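# Two-arm robot zips a racket cover closed

## Task

Close the racket cover completely by pulling its zipper shut.

## Robot and tools

Robot: two arms over a table. left_arm sits on the +y side and carries a left hand; right_arm sits on the -y side and carries a right hand. The left hand is the mirror of the right. Calibrated bases in the scene frame: left_arm at (+0.035, +0.314, +0.012) m, right_arm at (-0.038, -0.364, +0.006) m, both turned only slightly about z. Behind the arms stand a floor post and a camera stand, both fixed; do not strike them.

Scene frame: origin at table-top height, halfway between the nominal arm bases; +x points out over the table, +z points up. Arm names do not match image left/right. All reported hand positions (metres), orientations (quat wxyz), velocities and Hand targets use this frame.

Hand point: a point fixed to each palm, about 0.15 m out from the wrist flange and 0.05 m in front of the palm. Its +z runs along straightened fingers, +y comes out of the palm, and +x goes across the palm away from the thumb on the right hand but toward the thumb on the left hand. Straight fingertips reach about 0.06-0.07 m past the point along +z, and the finger centre lines lie 0.06 m behind it along -y. A bracket on the little-finger side of the wrist can collide with objects.

execute_actions(actions, cameras). actions is a list of actions, each action a list of at most 15 rows; each row is one control step of 1/30 s. If an action has fewer than 15 rows, its final row repeats until step 15. Every row holds 28 numbers, all in [-1, 1], covering both arms even if one stays still: left_arm dx, dy, dz, rx, ry, rz; left hand little, ring, middle, index, thumb_bend, thumb_turn, force_limit, speed; then right_arm dx, dy, dz, rx, ry, rz; right hand the same eight in the same order.

Pose numbers are offsets, not poses. They are measured along scene-frame axes from that arm's Hand target as it stood when the action began, and every row of the action counts from that same start, not from the row before. Sending the same offset in a later action moves the hand further. Scale: 1.0 equals 0.6 m for dx, dy, dz and 180 degrees for rx, ry, rz, which together form one rotation vector, turning about the Hand target's position. A translation longer than 1.0 is shortened along its direction. Each step the commanded orientation is limited to within 40 degrees of the measured one. The arms track loosely: the hand point often stops 1-3 cm (sometimes 5 cm) short, usually lower; a small upward command may even end lower, and small rotations can shift the point noticeably. Waiting does not close that gap; a following action, even all zeros, re-requests the target, and you can add the missing distance as an extra offset. To stop pressing into something, command the target back beyond the current hand point.

Hand numbers are absolute targets: fingers and thumb_bend go from -1 straight to +1 curled; thumb_turn from -1 beside the palm to +1 facing the fingers. force_limit maps -1 to about 0 N and +1 to 10 N at the fingertip (15 N for the two thumb motors). speed rises from almost zero at -1 to full speed at +0.48 and stays full above that. For a soft grip close with speed -0.94 or lower. A motor only starts when its target changes by 0.002 or more; it then runs to the target or until its load hits force_limit and locks. To grip harder, raise force_limit and send a target more closed than hand_measured; to loosen, send one more open. To leave a hand unchanged, resend the eight numbers of its last executed row; if none has run yet, send hand_measured, hand_force_limit and hand_speed. With the thumb turned in, the hand wraps objects roughly 0.035-0.065 m thick, handles down to 0.025 m, or pinches light items between thumb tip and index pad.

cameras: list of names (cam_head_left, cam_head_right, cam_high, cam_low, cam_left_wrist, cam_right_wrist), ["all"], or [] for none. If omitted or null, images come only when actions is empty. An unknown name invalidates the call. Calibration for each camera is supplied; wrist cameras follow their arm.

Results: per arm, end_effector_position, end_effector_quat_wxyz, Hand target (the next offsets start from it), joint positions, velocities (may be reported as within noise) and torques. Per hand, six-value lists in motor order: hand_measured (position on the target scale), hand_stopped_by (moving, target, force, stalled or fault), hand_load_n (fingertip force, positive when pushed open; a dropped grip shows as load near 0). MOTOR HOT warns of overheating; OVER-TEMPERATURE FAULT means that arm has gone limp for 30-60 s.

zoom_image(camera, region): enlarged view of [x0, y0, x1, y1] pixels of that camera's most recent image, at most 504 by 504, origin top-left.

show_instructions(): shows the reference pages, including hand pictures; it moves nothing.

finished_scene(scene=1): ends the scene for good; the cover must stay zipped with no robot help.

Avoid: dropping things even slightly, releasing moving parts, anything leaving the table, fast or hard collisions, contact or pressure between the two hands or arms (which can end the scene), pressing against unreachable poses, overloading fingers, and holding loads or stretched poses long enough to overheat motors. Small random nudges to loose objects may occur.

Each tool is called after ">>>" as a command line: name --argument value for each argument, lists and objects as JSON in quotes; but a table of rows of numbers goes row by row, as --pt "numbers of a row", without its own name.

Reference images:

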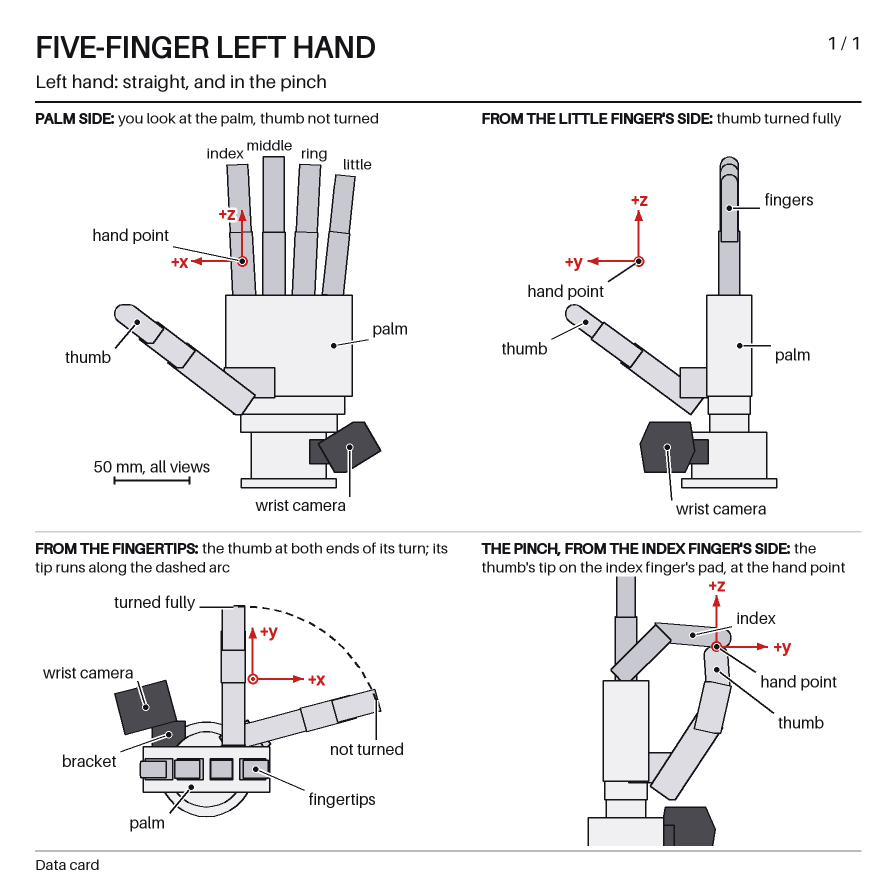

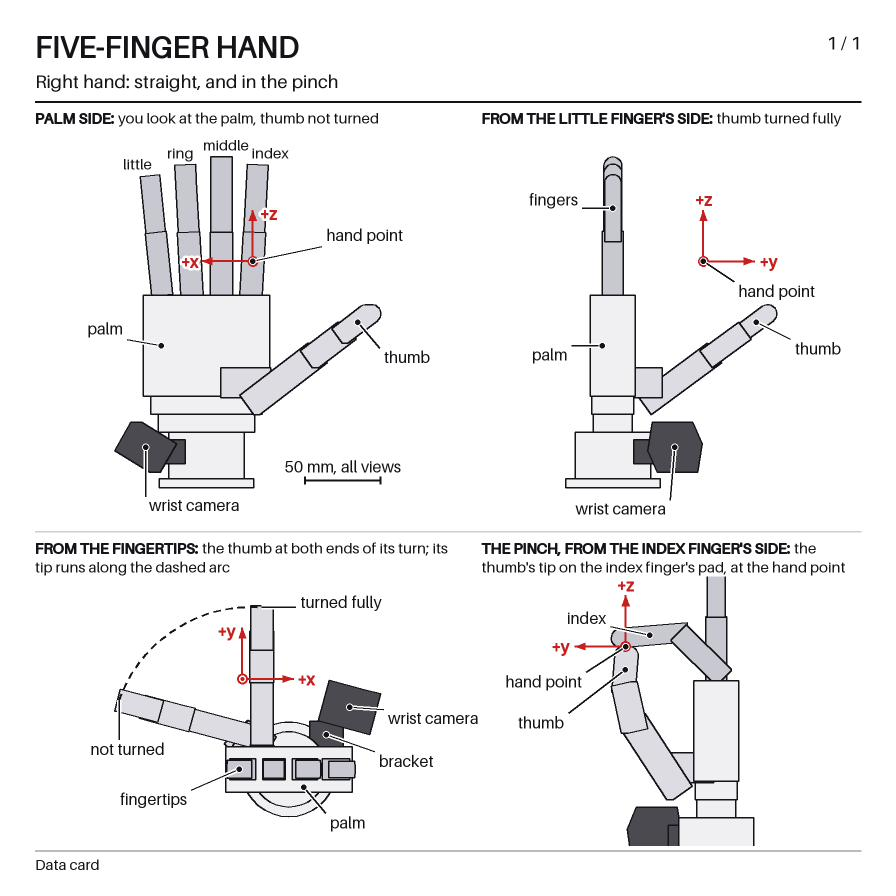

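## Session

>>> execute_actions --actions '[]'

Scene clock: 0.00 s.
left_arm: end_effector_position=(+0.1386, +0.0268, +0.2258) hand_measured=(-1.000, -1.000, -1.000, -1.000, -1.000, -1.000) hand_load_n=(+0.0, +0.0, +0.0, +0.0, +0.0, +0.0) hand_stopped_by=(target, target, target, target, target, target) hand_force_limit=0.00 hand_speed=-0.80 end_effector_quat_wxyz=(-0.395, -0.607, +0.665, -0.183) | right_arm: end_effector_position=(+0.2007, -0.3343, +0.1850) hand_measured=(-1.000, -1.000, -1.000, -1.000, -1.000, -1.000) hand_load_n=(+0.0, +0.0, +0.0, +0.0, -0.5, -0.5) hand_stopped_by=(target, target, target, target, target, target) hand_force_limit=0.00 hand_speed=-0.80 end_effector_quat_wxyz=(+0.590, -0.560, +0.582, +0.008)
Joint positions: left_arm=[-0.596 1.017 0.702 -1.05 0.885 -0.569] | right_arm=[-0.713 0.915 0.53 -1.012 -1.256 -0.569]
Joint velocities: within noise
Joint torques (N m): no reading
Heat: left arm: hottest shoulder 29 °C; right arm: hottest shoulder 31 °C.
Hand target: left_arm +0.1440, +0.0234, +0.2341; -0.393, -0.602, +0.668, -0.194 | right_arm +0.2065, -0.3394, +0.1936; +0.591, -0.565, +0.576, -0.003

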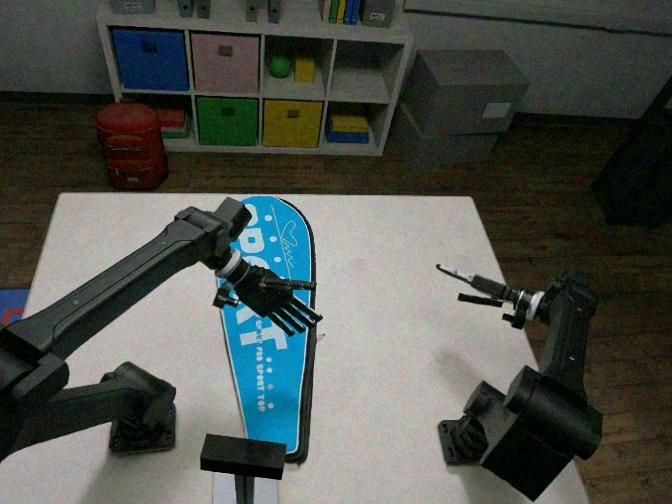

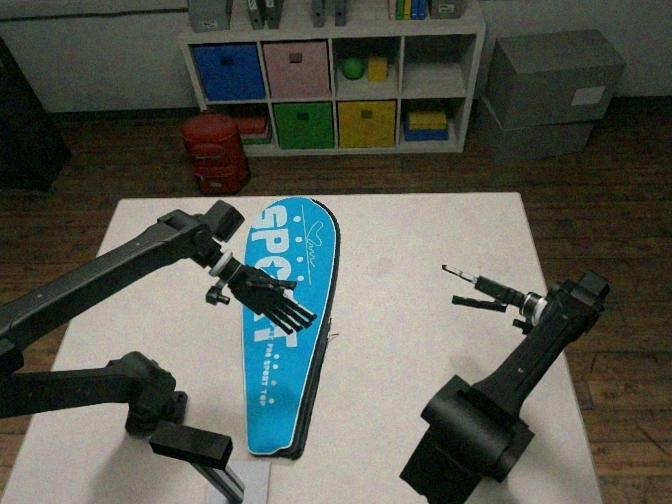

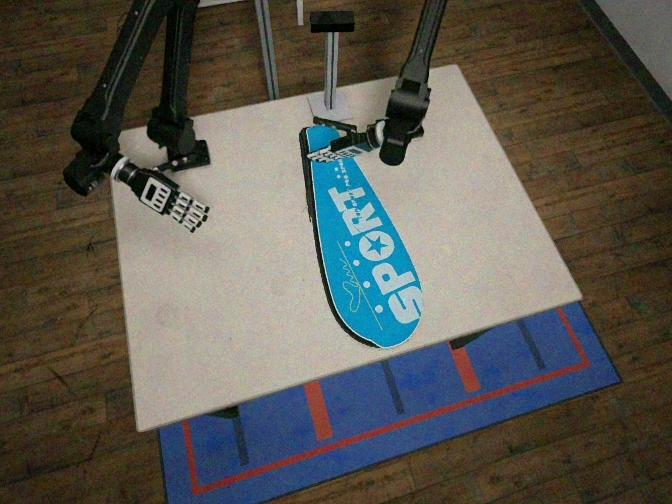

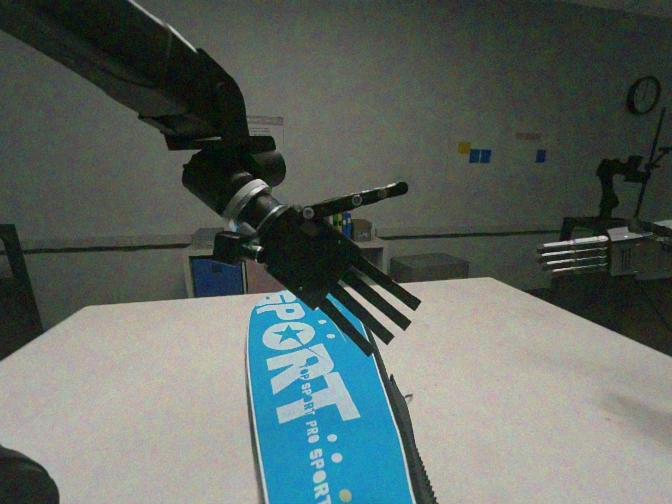

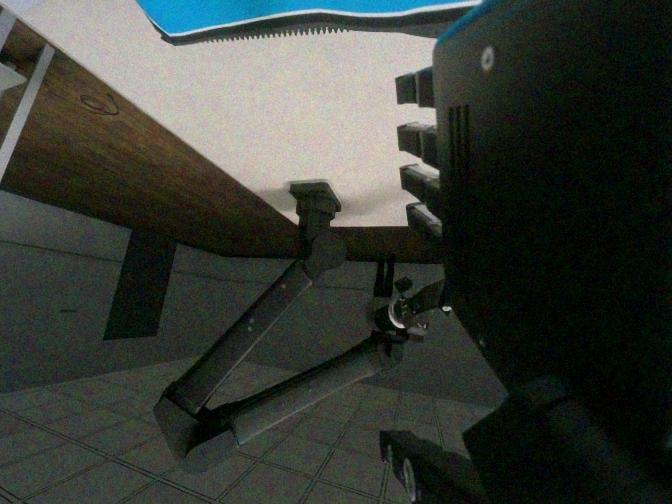

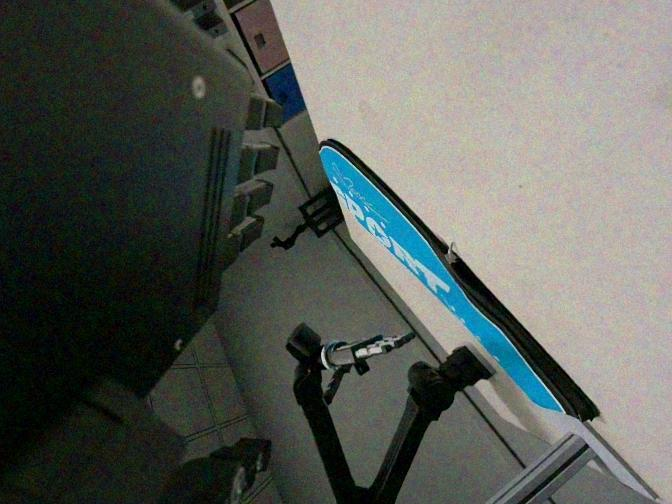

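>>> zoom_image --camera "cam_head_right" --region '[220, 180, 380, 300]'

>>> zoom_image --camera "cam_head_right" --region '[240, 290, 380, 395]'

>>> zoom_image --camera "cam_head_right" --region '[220, 370, 360, 475]'

>>> zoom_image --camera "cam_right_wrist" --region '[400, 200, 620, 440]'

>>> zoom_image --camera "cam_low" --region '[340, 340, 500, 504]'

>>> zoom_image --camera "cam_left_wrist" --region '[120, 0, 500, 100]'

>>> zoom_image --camera "cam_high" --region '[280, 110, 440, 370]'

Scaled by 3.150.

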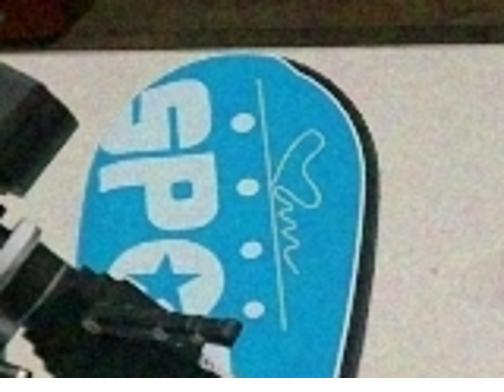

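Scaled by 3.600.

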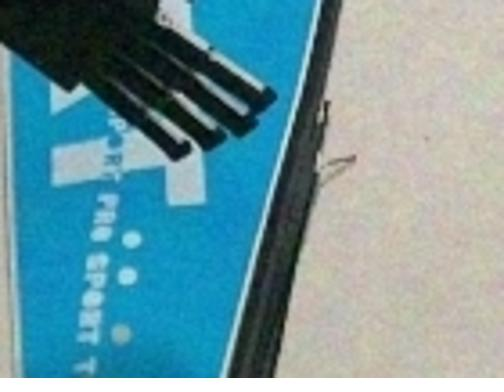

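Scaled by 3.600.

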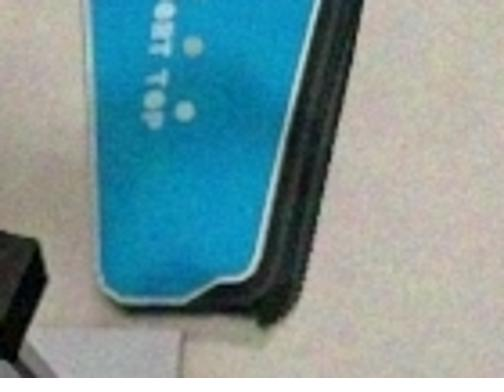

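Scaled by 2.100.

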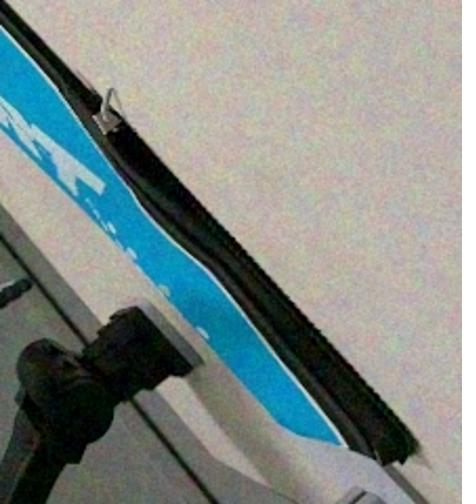

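Scaled by 3.073.

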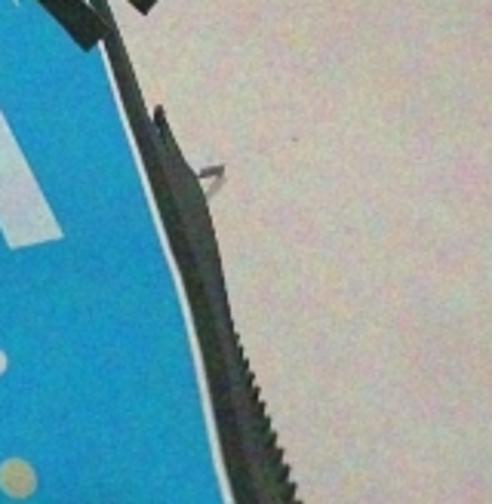

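Scaled by 1.326.

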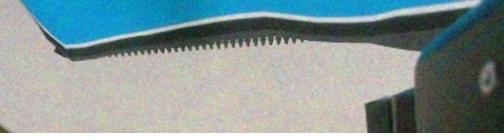

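Scaled by 1.938.

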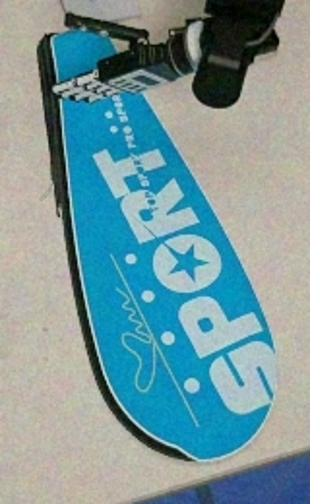

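>>> execute_actions --actions '[[[0,0.1,0.05,0,0,0,-1,-1,-1,-1,-1,-1,0,-0.8,0,0.07,0,0,0,0,-1,-1,-1,-1,-1,-1,0,-0.8]],[[0,0.12,0.03,0,0,0,-1,-1,-1,-1,-1,-1,0,-0.8,0,0.07,0,0,0,0,-1,-1,-1,-1,-1,-1,0,-0.8]],[[0,0.12,0,0,0,0,-1,-1,-1,-1,-1,-1,0,-0.8,0,0.05,0,0,0,0,-1,-1,-1,-1,-1,-1,0,-0.8]]]' --cameras '["all"]'

Scene clock: 16.93 s.
left_arm: end_effector_position=(+0.1433, +0.2214, +0.2661) hand_measured=(-1.000, -1.000, -1.000, -1.000, -1.000, -1.000) hand_load_n=(+0.0, +0.0, +0.0, +0.0, +0.0, +0.0) hand_stopped_by=(target, target, target, target, target, target) hand_force_limit=0.00 hand_speed=-0.80 end_effector_quat_wxyz=(-0.105, -0.649, +0.720, -0.224) | right_arm: end_effector_position=(+0.2036, -0.2273, +0.1884) hand_measured=(-1.000, -1.000, -1.000, -1.000, -1.000, -1.000) hand_load_n=(+0.0, +0.0, +0.0, +0.0, +0.0, +0.0) hand_stopped_by=(target, target, target, target, target, target) hand_force_limit=0.00 hand_speed=-0.80 end_effector_quat_wxyz=(+0.586, -0.564, +0.582, +0.000)
Joint positions: left_arm=[0.109 0.666 0.872 -1.694 0.494 0.224] | right_arm=[-0.183 0.506 0.312 -0.339 -0.904 0.368]
Joint torques (N m): left_arm=[-2.26 0.15 12.05 0.23 0.28 0.03] | right_arm=[1.08 2.32 11.78 2.22 -0.11 0.12]
Heat: left arm: hottest shoulder 29 °C; right arm: hottest shoulder 31 °C.
Hand target: left_arm +0.1441, +0.2274, +0.2821; -0.393, -0.602, +0.668, -0.194 | right_arm +0.2064, -0.2254, +0.1935; +0.591, -0.565, +0.576, -0.003
Off the commanded pose: left_arm 0.017 m, 34 deg | right_arm 0.006 m, 1 deg.
joint sent to its limit (left arm) — joint 4 (wrist pitch), lower limit. The joint targets are off in position and orientation.
cam_left_wrist: T_world_to_cam=[[0.9177, -0.25501, 0.30464, -0.16293], [-0.39687, -0.55336, 0.73232, -0.00446], [-0.01817, -0.79295, -0.60902, 0.45484]] pos_world=[0.15602, 0.31665, 0.32991]
cam_right_wrist: T_world_to_cam=[[-0.50251, 0.15424, -0.8507, 0.29692], [-0.73874, 0.43458, 0.51517, 0.17245], [0.44916, 0.88733, -0.10443, 0.24748]] pos_world=[0.16544, -0.34034, 0.1896]

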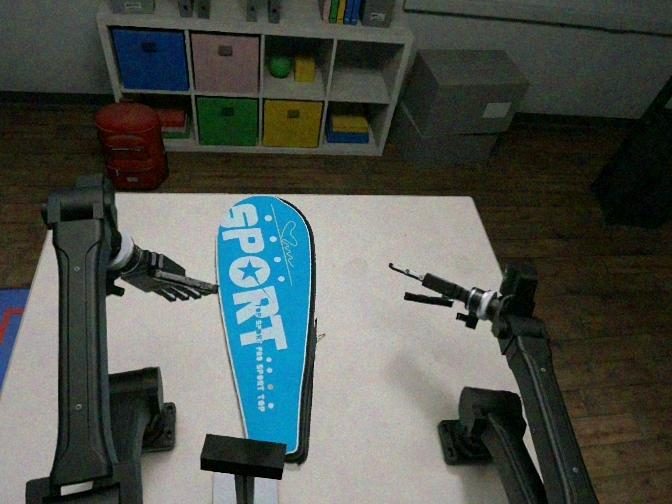

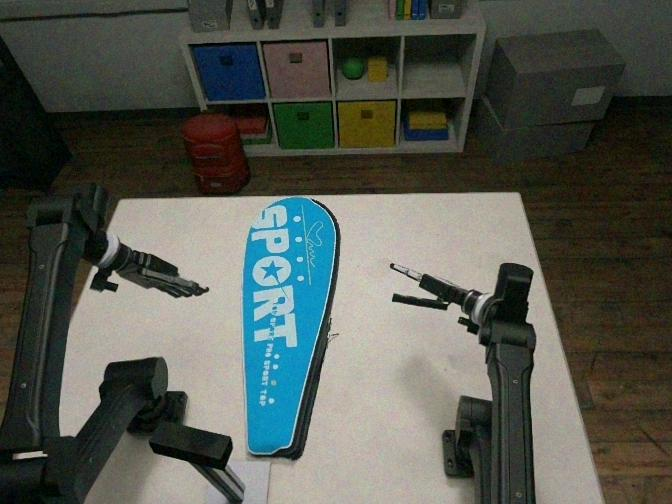

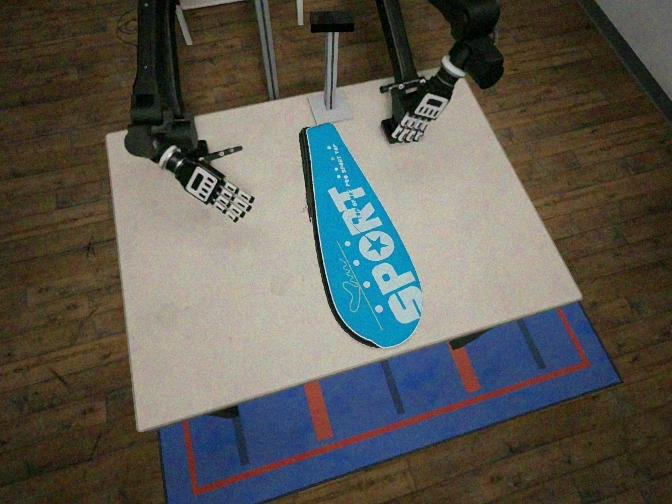

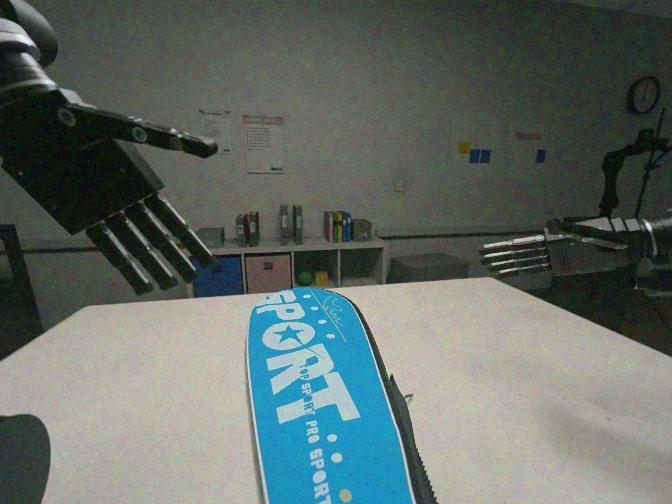

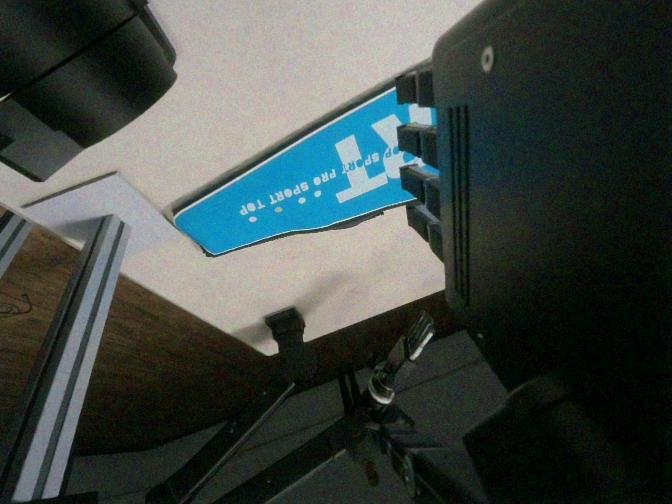

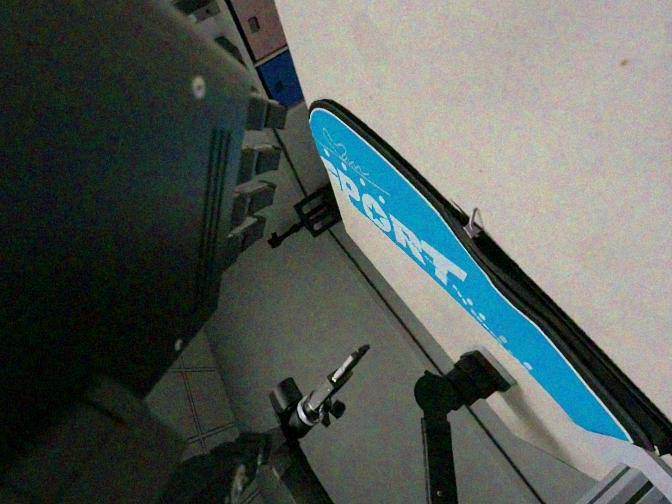

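>>> zoom_image --camera "cam_right_wrist" --region '[420, 180, 540, 270]'

>>> zoom_image --camera "cam_right_wrist" --region '[500, 240, 672, 470]'

>>> zoom_image --camera "cam_low" --region '[330, 330, 480, 504]'

>>> zoom_image --camera "cam_head_right" --region '[270, 180, 370, 480]'

>>> zoom_image --camera "cam_head_left" --region '[280, 300, 350, 370]'

>>> zoom_image --camera "cam_head_right" --region '[290, 290, 370, 370]'

Scaled by 4.200.

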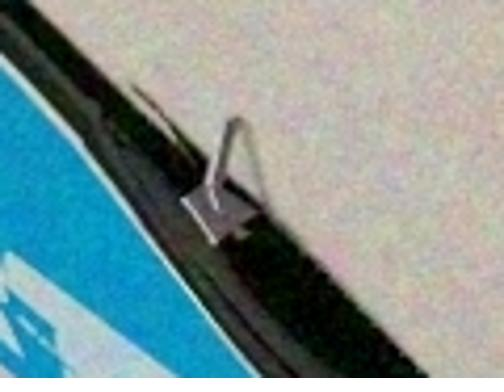

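Scaled by 2.191.

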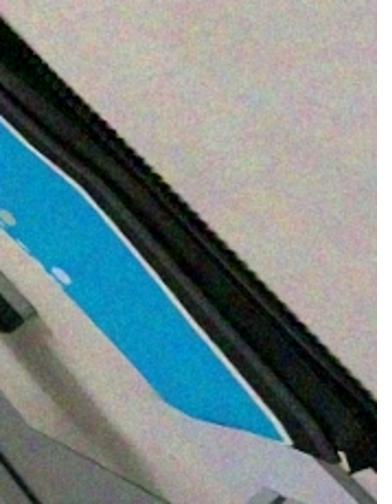

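Scaled by 2.897.

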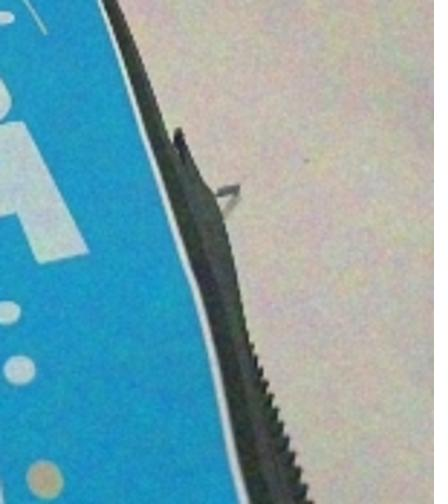

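Scaled by 1.680.

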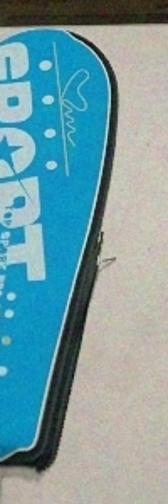

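Scaled by 7.200.

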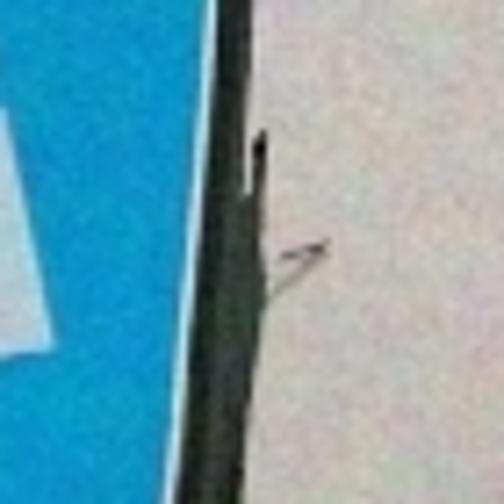

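Scaled by 6.300.

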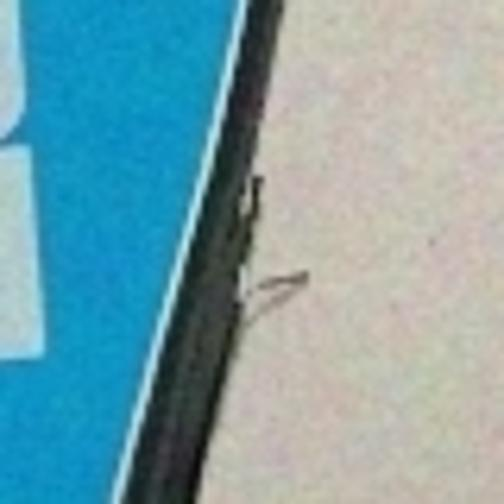

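>>> execute_actions --actions '[[[0,0,0,0,0,0,-1,-1,-1,-1,-1,-1,0,-0.8,0,0.07,-0.05,0,0,0,-1,-1,-1,-1,-1,-1,0,-0.8]],[[0,0,0,0,0,0,-1,-1,-1,-1,-1,-1,0,-0.8,0,0.07,-0.05,0,0,0,-1,-1,-1,-1,-1,-1,0,-0.8]],[[0,0,0,0,0,0,-1,-1,-1,-1,-1,-1,0,-0.8,0,0.06,-0.04,0,0,0,-1,-1,-1,-1,-1,-1,0,-0.8]]]' --cameras '["cam_right_wrist", "cam_head_right"]'

Scene clock: 45.00 s.
left_arm: end_effector_position=(+0.1427, +0.2245, +0.2638) hand_measured=(-1.000, -1.000, -1.000, -1.000, -1.000, -1.000) hand_load_n=(+0.0, +0.0, +0.0, +0.0, +0.0, +0.0) hand_stopped_by=(target, target, target, target, target, target) hand_force_limit=0.00 hand_speed=-0.80 end_effector_quat_wxyz=(-0.100, -0.649, +0.722, -0.215) | right_arm: end_effector_position=(+0.2047, -0.1095, +0.1040) hand_measured=(-1.000, -1.000, -1.000, -1.000, -1.000, -1.000) hand_load_n=(+0.0, +0.0, +0.0, +0.0, +0.0, +0.0) hand_stopped_by=(target, target, target, target, target, target) hand_force_limit=0.00 hand_speed=-0.80 end_effector_quat_wxyz=(+0.582, -0.569, +0.581, -0.005)
Joint positions: left_arm=[0.105 0.666 0.872 -1.694 0.473 0.224] | right_arm=[0.517 0.876 0.126 0.411 -0.258 0.698]
Joint torques (N m): left_arm=[-2.78 -0.5 12.62 0.24 0.26 -0.01] | right_arm=[1.03 0.09 9.51 2.65 0.14 0.1]
Heat: left arm: hottest elbow 32 °C; right arm: hottest elbow 35 °C.
Hand target: left_arm +0.1441, +0.2274, +0.2821; -0.393, -0.602, +0.668, -0.194 | right_arm +0.2065, -0.1055, +0.1096; +0.591, -0.565, +0.576, -0.003
Off the commanded pose: left_arm 0.019 m, 35 deg | right_arm 0.007 m, 1 deg.
joint sent to its limit (left arm) — joint 4 (wrist pitch), lower limit. The joint targets are off in position and orientation.
cam_right_wrist: T_world_to_cam=[[-0.49933, 0.14095, -0.85487, 0.20582], [-0.74112, 0.44159, 0.5057, 0.16779], [0.44879, 0.88607, -0.11604, 0.13477]] pos_world=[0.16664, -0.22252, 0.10674]
Images, in order (width x height): cam_head_right 672x504, cam_right_wrist 672x504.

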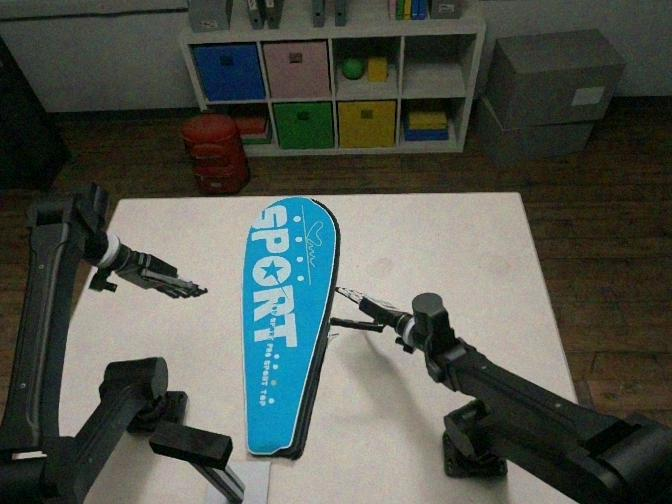

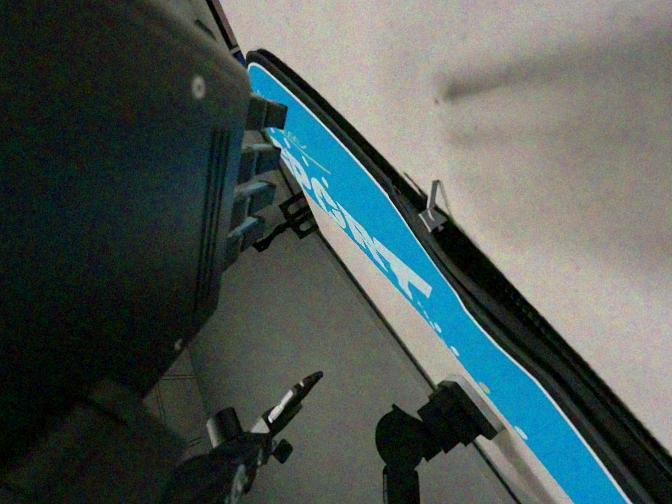

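>>> zoom_image --camera "cam_right_wrist" --region '[390, 160, 480, 250]'

>>> zoom_image --camera "cam_right_wrist" --region '[430, 200, 672, 440]'

>>> zoom_image --camera "cam_right_wrist" --region '[240, 40, 440, 220]'

Scaled by 5.600.

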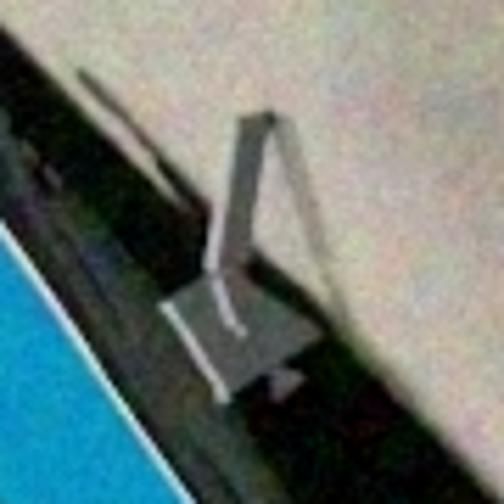

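Scaled by 2.083.

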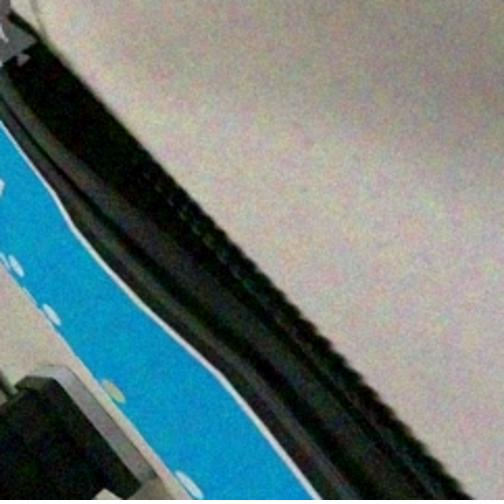

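Scaled by 2.520.

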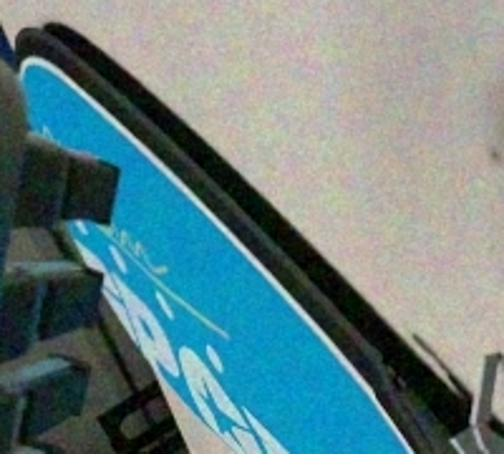

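>>> execute_actions --actions '[[[0,0,0,0,0,0,-1,-1,-1,-1,-1,-1,0,-0.8,0.09,-0.03,-0.02,0,0,0,-1,-1,-1,-1,-1,-1,0,-0.8]],[[0,0,0,0,0,0,-1,-1,-1,-1,-1,-1,0,-0.8,0,-0.01,-0.03,0,0,0,-1,-1,-1,-1,-1,-1,0,-0.8]]]' --cameras '["cam_right_wrist"]'

>>> zoom_image --camera "cam_right_wrist" --region '[350, 150, 550, 400]'

Scene clock: 51.97 s.
left_arm: end_effector_position=(+0.1427, +0.2245, +0.2638) hand_measured=(-1.000, -1.000, -1.000, -1.000, -1.000, -1.000) hand_load_n=(+0.0, +0.0, +0.0, +0.0, -0.5, +0.0) hand_stopped_by=(target, target, target, target, target, target) hand_force_limit=0.00 hand_speed=-0.80 end_effector_quat_wxyz=(-0.100, -0.649, +0.722, -0.215) | right_arm: end_effector_position=(+0.2492, -0.1301, +0.0692) hand_measured=(-1.000, -1.000, -1.000, -1.000, -1.000, -1.000) hand_load_n=(+0.0, +0.0, +0.0, +0.0, +0.0, +0.0) hand_stopped_by=(target, target, target, target, target, target) hand_force_limit=0.00 hand_speed=-0.80 end_effector_quat_wxyz=(+0.577, -0.569, +0.586, +0.007)
Joint positions: left_arm=[0.105 0.666 0.872 -1.694 0.473 0.224] | right_arm=[0.323 1.259 0.173 0.705 -0.451 0.639]
Joint torques (N m): left_arm=[-2.78 -0.5 12.6 0.24 0.26 -0.01] | right_arm=[-0.32 -3.49 8.06 2.56 -0.14 -0.01]
Heat: left arm: hottest elbow 33 °C; right arm: hottest elbow 35 °C.
Hand target: left_arm +0.1441, +0.2274, +0.2821; -0.393, -0.602, +0.668, -0.194 | right_arm +0.2605, -0.1294, +0.0795; +0.591, -0.565, +0.576, -0.003
Off the commanded pose: left_arm 0.019 m, 35 deg | right_arm 0.015 m, 2 deg.
joint sent to its limit (left arm) — joint 4 (wrist pitch), lower limit. The joint targets are off in position and orientation.
cam_right_wrist: T_world_to_cam=[[-0.52246, 0.14307, -0.84057, 0.20625], [-0.73054, 0.43328, 0.52782, 0.22225], [0.43972, 0.88983, -0.12185, 0.1322]] pos_world=[0.21199, -0.24344, 0.07218]

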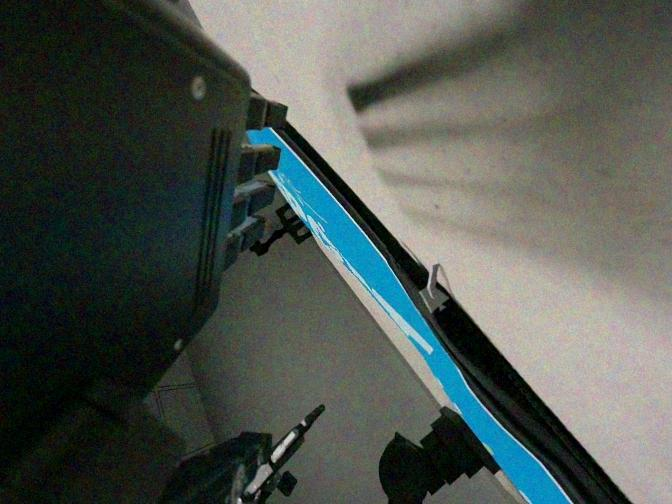

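Scaled by 2.016.

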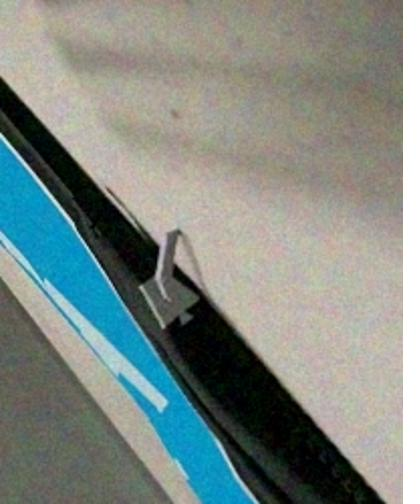

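>>> zoom_image --camera "cam_right_wrist" --region '[390, 240, 470, 330]'

>>> zoom_image --camera "cam_right_wrist" --region '[260, 100, 440, 280]'

>>> zoom_image --camera "cam_right_wrist" --region '[420, 290, 640, 504]'

Scaled by 5.600.

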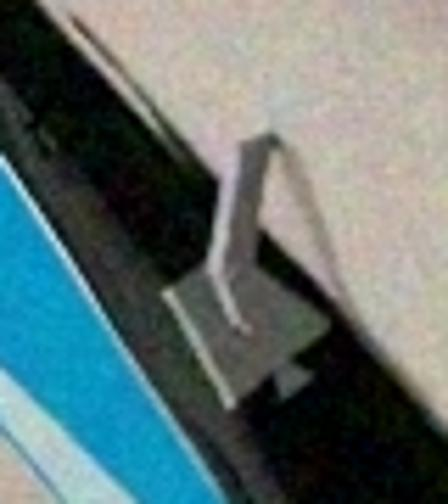

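Scaled by 2.800.

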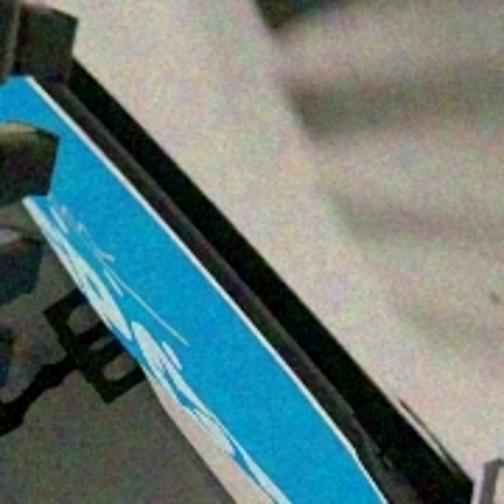

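Scaled by 2.291.

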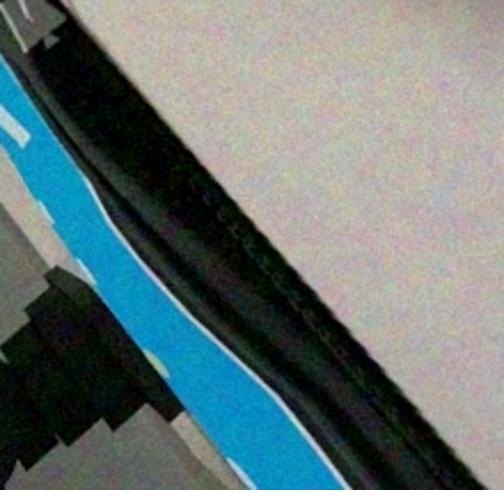

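>>> execute_actions --actions '[[[0,0,0,0,0,0,-1,-1,-1,-1,-1,-1,0,-0.8,-0.02,-0.07,0.08,0,0,0,-1,-1,-1,-1,-1,-1,0,-0.8]],[[0,0,0,0,0,0,-1,-1,-1,-1,-1,-1,0,-0.8,-0.02,-0.06,0.08,-0.082,0,0.052,0.9,0.9,-1,-1,-1,-1,0,-0.5]],[[0,0,0,0,0,0,-1,-1,-1,-1,-1,-1,0,-0.8,0,0,0,-0.1,0,0.0635,0.9,0.9,-1,-1,-1,-1,0,-0.5]],[[0,0,0,0,0,0,-1,-1,-1,-1,-1,-1,0,-0.8,0,0,0,-0.1,0,0.0635,0.9,0.9,-1,-1,-1,-1,0,-0.5]]]' --cameras '["cam_right_wrist", "cam_head_right"]'

Scene clock: 84.30 s.
left_arm: end_effector_position=(+0.1427, +0.2245, +0.2638) hand_measured=(-1.000, -1.000, -1.000, -1.000, -1.000, -1.000) hand_load_n=(+0.0, +0.0, +0.0, +0.0, +0.0, +0.0) hand_stopped_by=(target, target, target, target, target, target) hand_force_limit=0.00 hand_speed=-0.80 end_effector_quat_wxyz=(-0.100, -0.649, +0.722, -0.215) | right_arm: end_effector_position=(+0.2232, -0.2109, +0.1565) hand_measured=(+0.900, +0.900, -1.000, -1.000, -1.000, -1.000) hand_load_n=(+0.0, +0.0, +0.0, +0.0, +0.0, +0.0) hand_stopped_by=(target, target, target, target, target, target) hand_force_limit=0.00 hand_speed=-0.50 end_effector_quat_wxyz=(-0.263, +0.895, -0.353, +0.073)
Joint positions: left_arm=[0.105 0.666 0.872 -1.694 0.473 0.224] | right_arm=[0.353 0.97 0.786 -0.915 -0.298 -0.417]
Joint torques (N m): left_arm=[-2.84 -0.5 12.62 0.24 0.26 -0.01] | right_arm=[0.38 -3.31 14.84 0.81 0.02 -0.04]
Heat: left arm: hottest elbow 36 °C; right arm: hottest elbow 33 °C.
Hand target: left_arm +0.1441, +0.2274, +0.2821; -0.393, -0.602, +0.668, -0.194 | right_arm +0.2364, -0.2074, +0.1755; -0.273, +0.894, -0.345, +0.088
Off the commanded pose: left_arm 0.019 m, 35 deg | right_arm 0.023 m, 2 deg.
joint sent to its limit (left arm) — joint 4 (wrist pitch), lower limit. The joint targets are off in position and orientation.
cam_right_wrist: T_world_to_cam=[[-0.31894, -0.78236, -0.53497, -0.01082], [-0.94708, 0.24154, 0.21141, 0.24963], [-0.03618, 0.57408, -0.818, 0.37473]] pos_world=[0.24653, -0.28389, 0.24797]
Images, in order (width x height): cam_head_right 672x504, cam_right_wrist 672x504.

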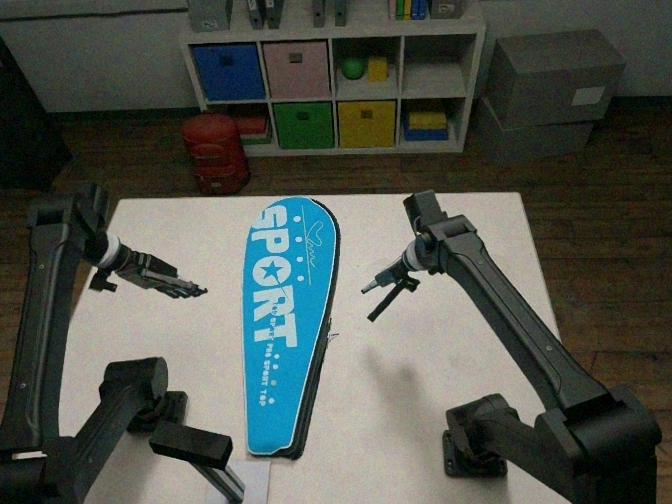

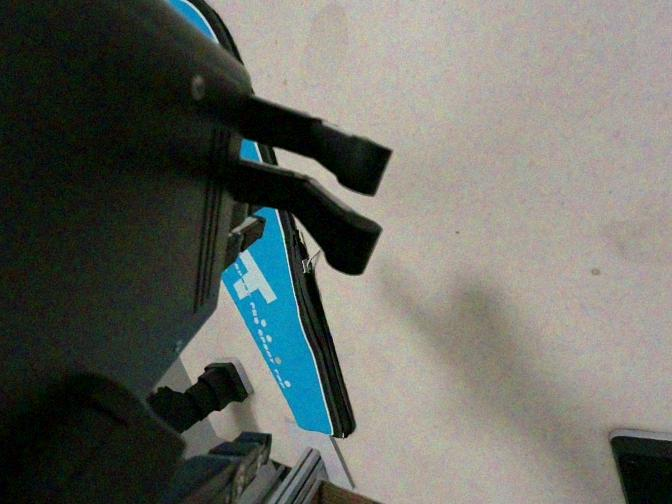

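>>> zoom_image --camera "cam_right_wrist" --region '[180, 60, 420, 300]'

Scaled by 2.100.

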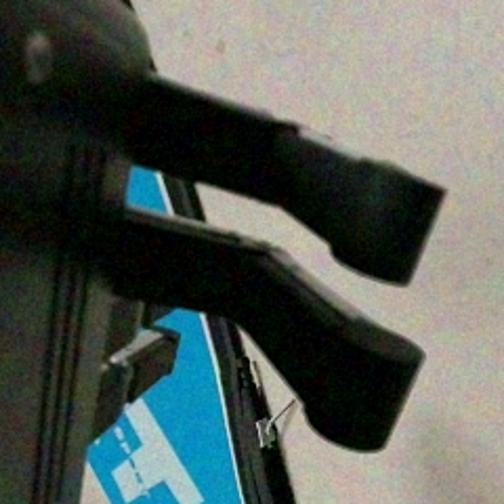

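>>> execute_actions --actions '[[[0,0,0,0,0,0,-1,-1,-1,-1,-1,-1,0,-0.8,0,0,0,-0.105,-0.002,0.0675,0.9,0.9,-1,-1,-1,-1,0,-0.5]],[[0,0,0,0,0,0,-1,-1,-1,-1,-1,-1,0,-0.8,0,0,0,-0.105,-0.002,0.0675,0.9,0.9,-1,-1,-1,-1,0,-0.5]],[[0,0,0,0,0,0,-1,-1,-1,-1,-1,-1,0,-0.8,0,0,0,0,0,0,0.9,0.9,-1,-1,-1,-1,0,-0.5]]]' --cameras '["cam_right_wrist", "cam_head_right"]'

Scene clock: 92.20 s.
left_arm: end_effector_position=(+0.1427, +0.2245, +0.2638) hand_measured=(-1.000, -1.000, -1.000, -1.000, -1.000, -1.000) hand_load_n=(+0.0, +0.0, +0.0, +0.0, +0.0, +0.0) hand_stopped_by=(target, target, target, target, target, target) hand_force_limit=0.00 hand_speed=-0.80 end_effector_quat_wxyz=(-0.100, -0.649, +0.722, -0.215) | right_arm: end_effector_position=(+0.2249, -0.2127, +0.1575) hand_measured=(+0.900, +0.900, -1.000, -1.000, -1.000, -1.000) hand_load_n=(+0.0, +0.0, +0.0, +0.0, +0.0, +0.0) hand_stopped_by=(target, target, target, target, target, target) hand_force_limit=0.00 hand_speed=-0.50 end_effector_quat_wxyz=(+0.029, +0.987, -0.101, +0.125)
Joint positions: left_arm=[0.105 0.666 0.872 -1.694 0.473 0.224] | right_arm=[0.732 1.228 0.986 -1.196 0.222 -0.671]
Joint torques (N m): left_arm=[-2.78 -0.44 12.6 0.24 0.26 0] | right_arm=[-0.32 -7.88 13.65 0.25 0.4 -0.05]
Heat: left arm: hottest elbow 36 °C; right arm: hottest elbow 34 °C.
Hand target: left_arm +0.1441, +0.2274, +0.2821; -0.393, -0.602, +0.668, -0.194 | right_arm +0.2366, -0.2074, +0.1757; +0.015, +0.984, -0.104, +0.141
Off the commanded pose: left_arm 0.019 m, 35 deg | right_arm 0.022 m, 2 deg.
joint sent to its limit (left arm) — joint 4 (wrist pitch), lower limit. The joint targets are off in position and orientation.
cam_right_wrist: T_world_to_cam=[[0.11078, -0.99028, 0.08413, -0.24949], [-0.9834, -0.09698, 0.15339, 0.19668], [-0.14374, -0.09973, -0.98458, 0.2837]] pos_world=[0.26183, -0.19969, 0.27015]
Images, in order (width x height): cam_head_right 672x504, cam_right_wrist 672x504.

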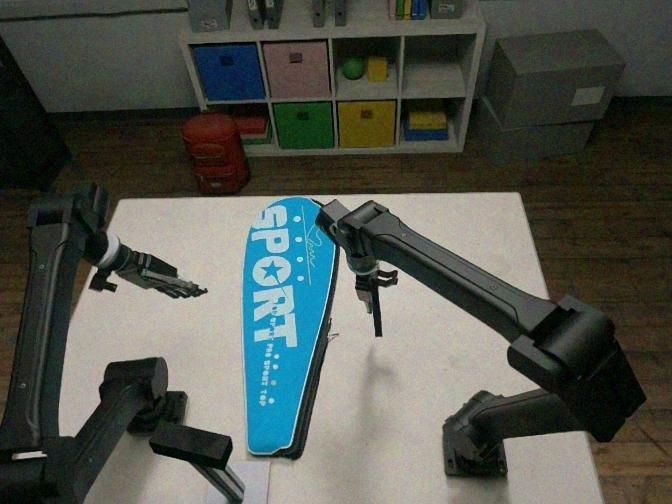

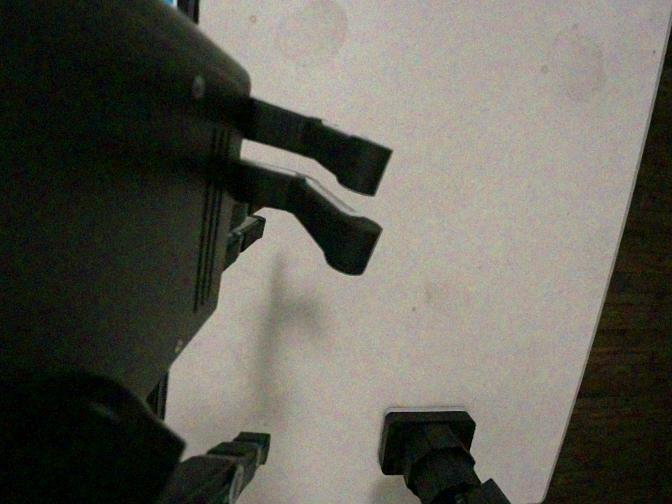

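>>> zoom_image --camera "cam_right_wrist" --region '[200, 90, 400, 290]'

>>> zoom_image --camera "cam_head_right" --region '[300, 190, 420, 350]'

Scaled by 2.520.

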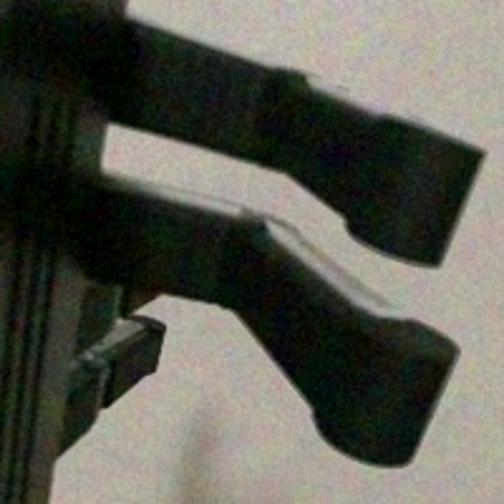

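Scaled by 3.150.

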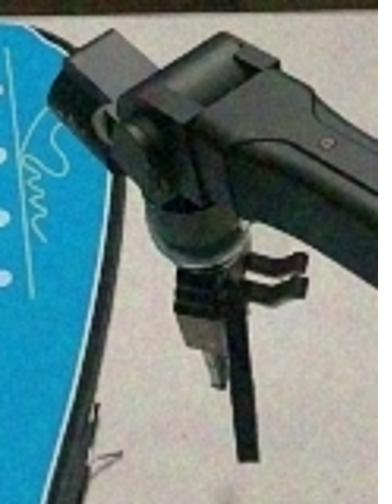

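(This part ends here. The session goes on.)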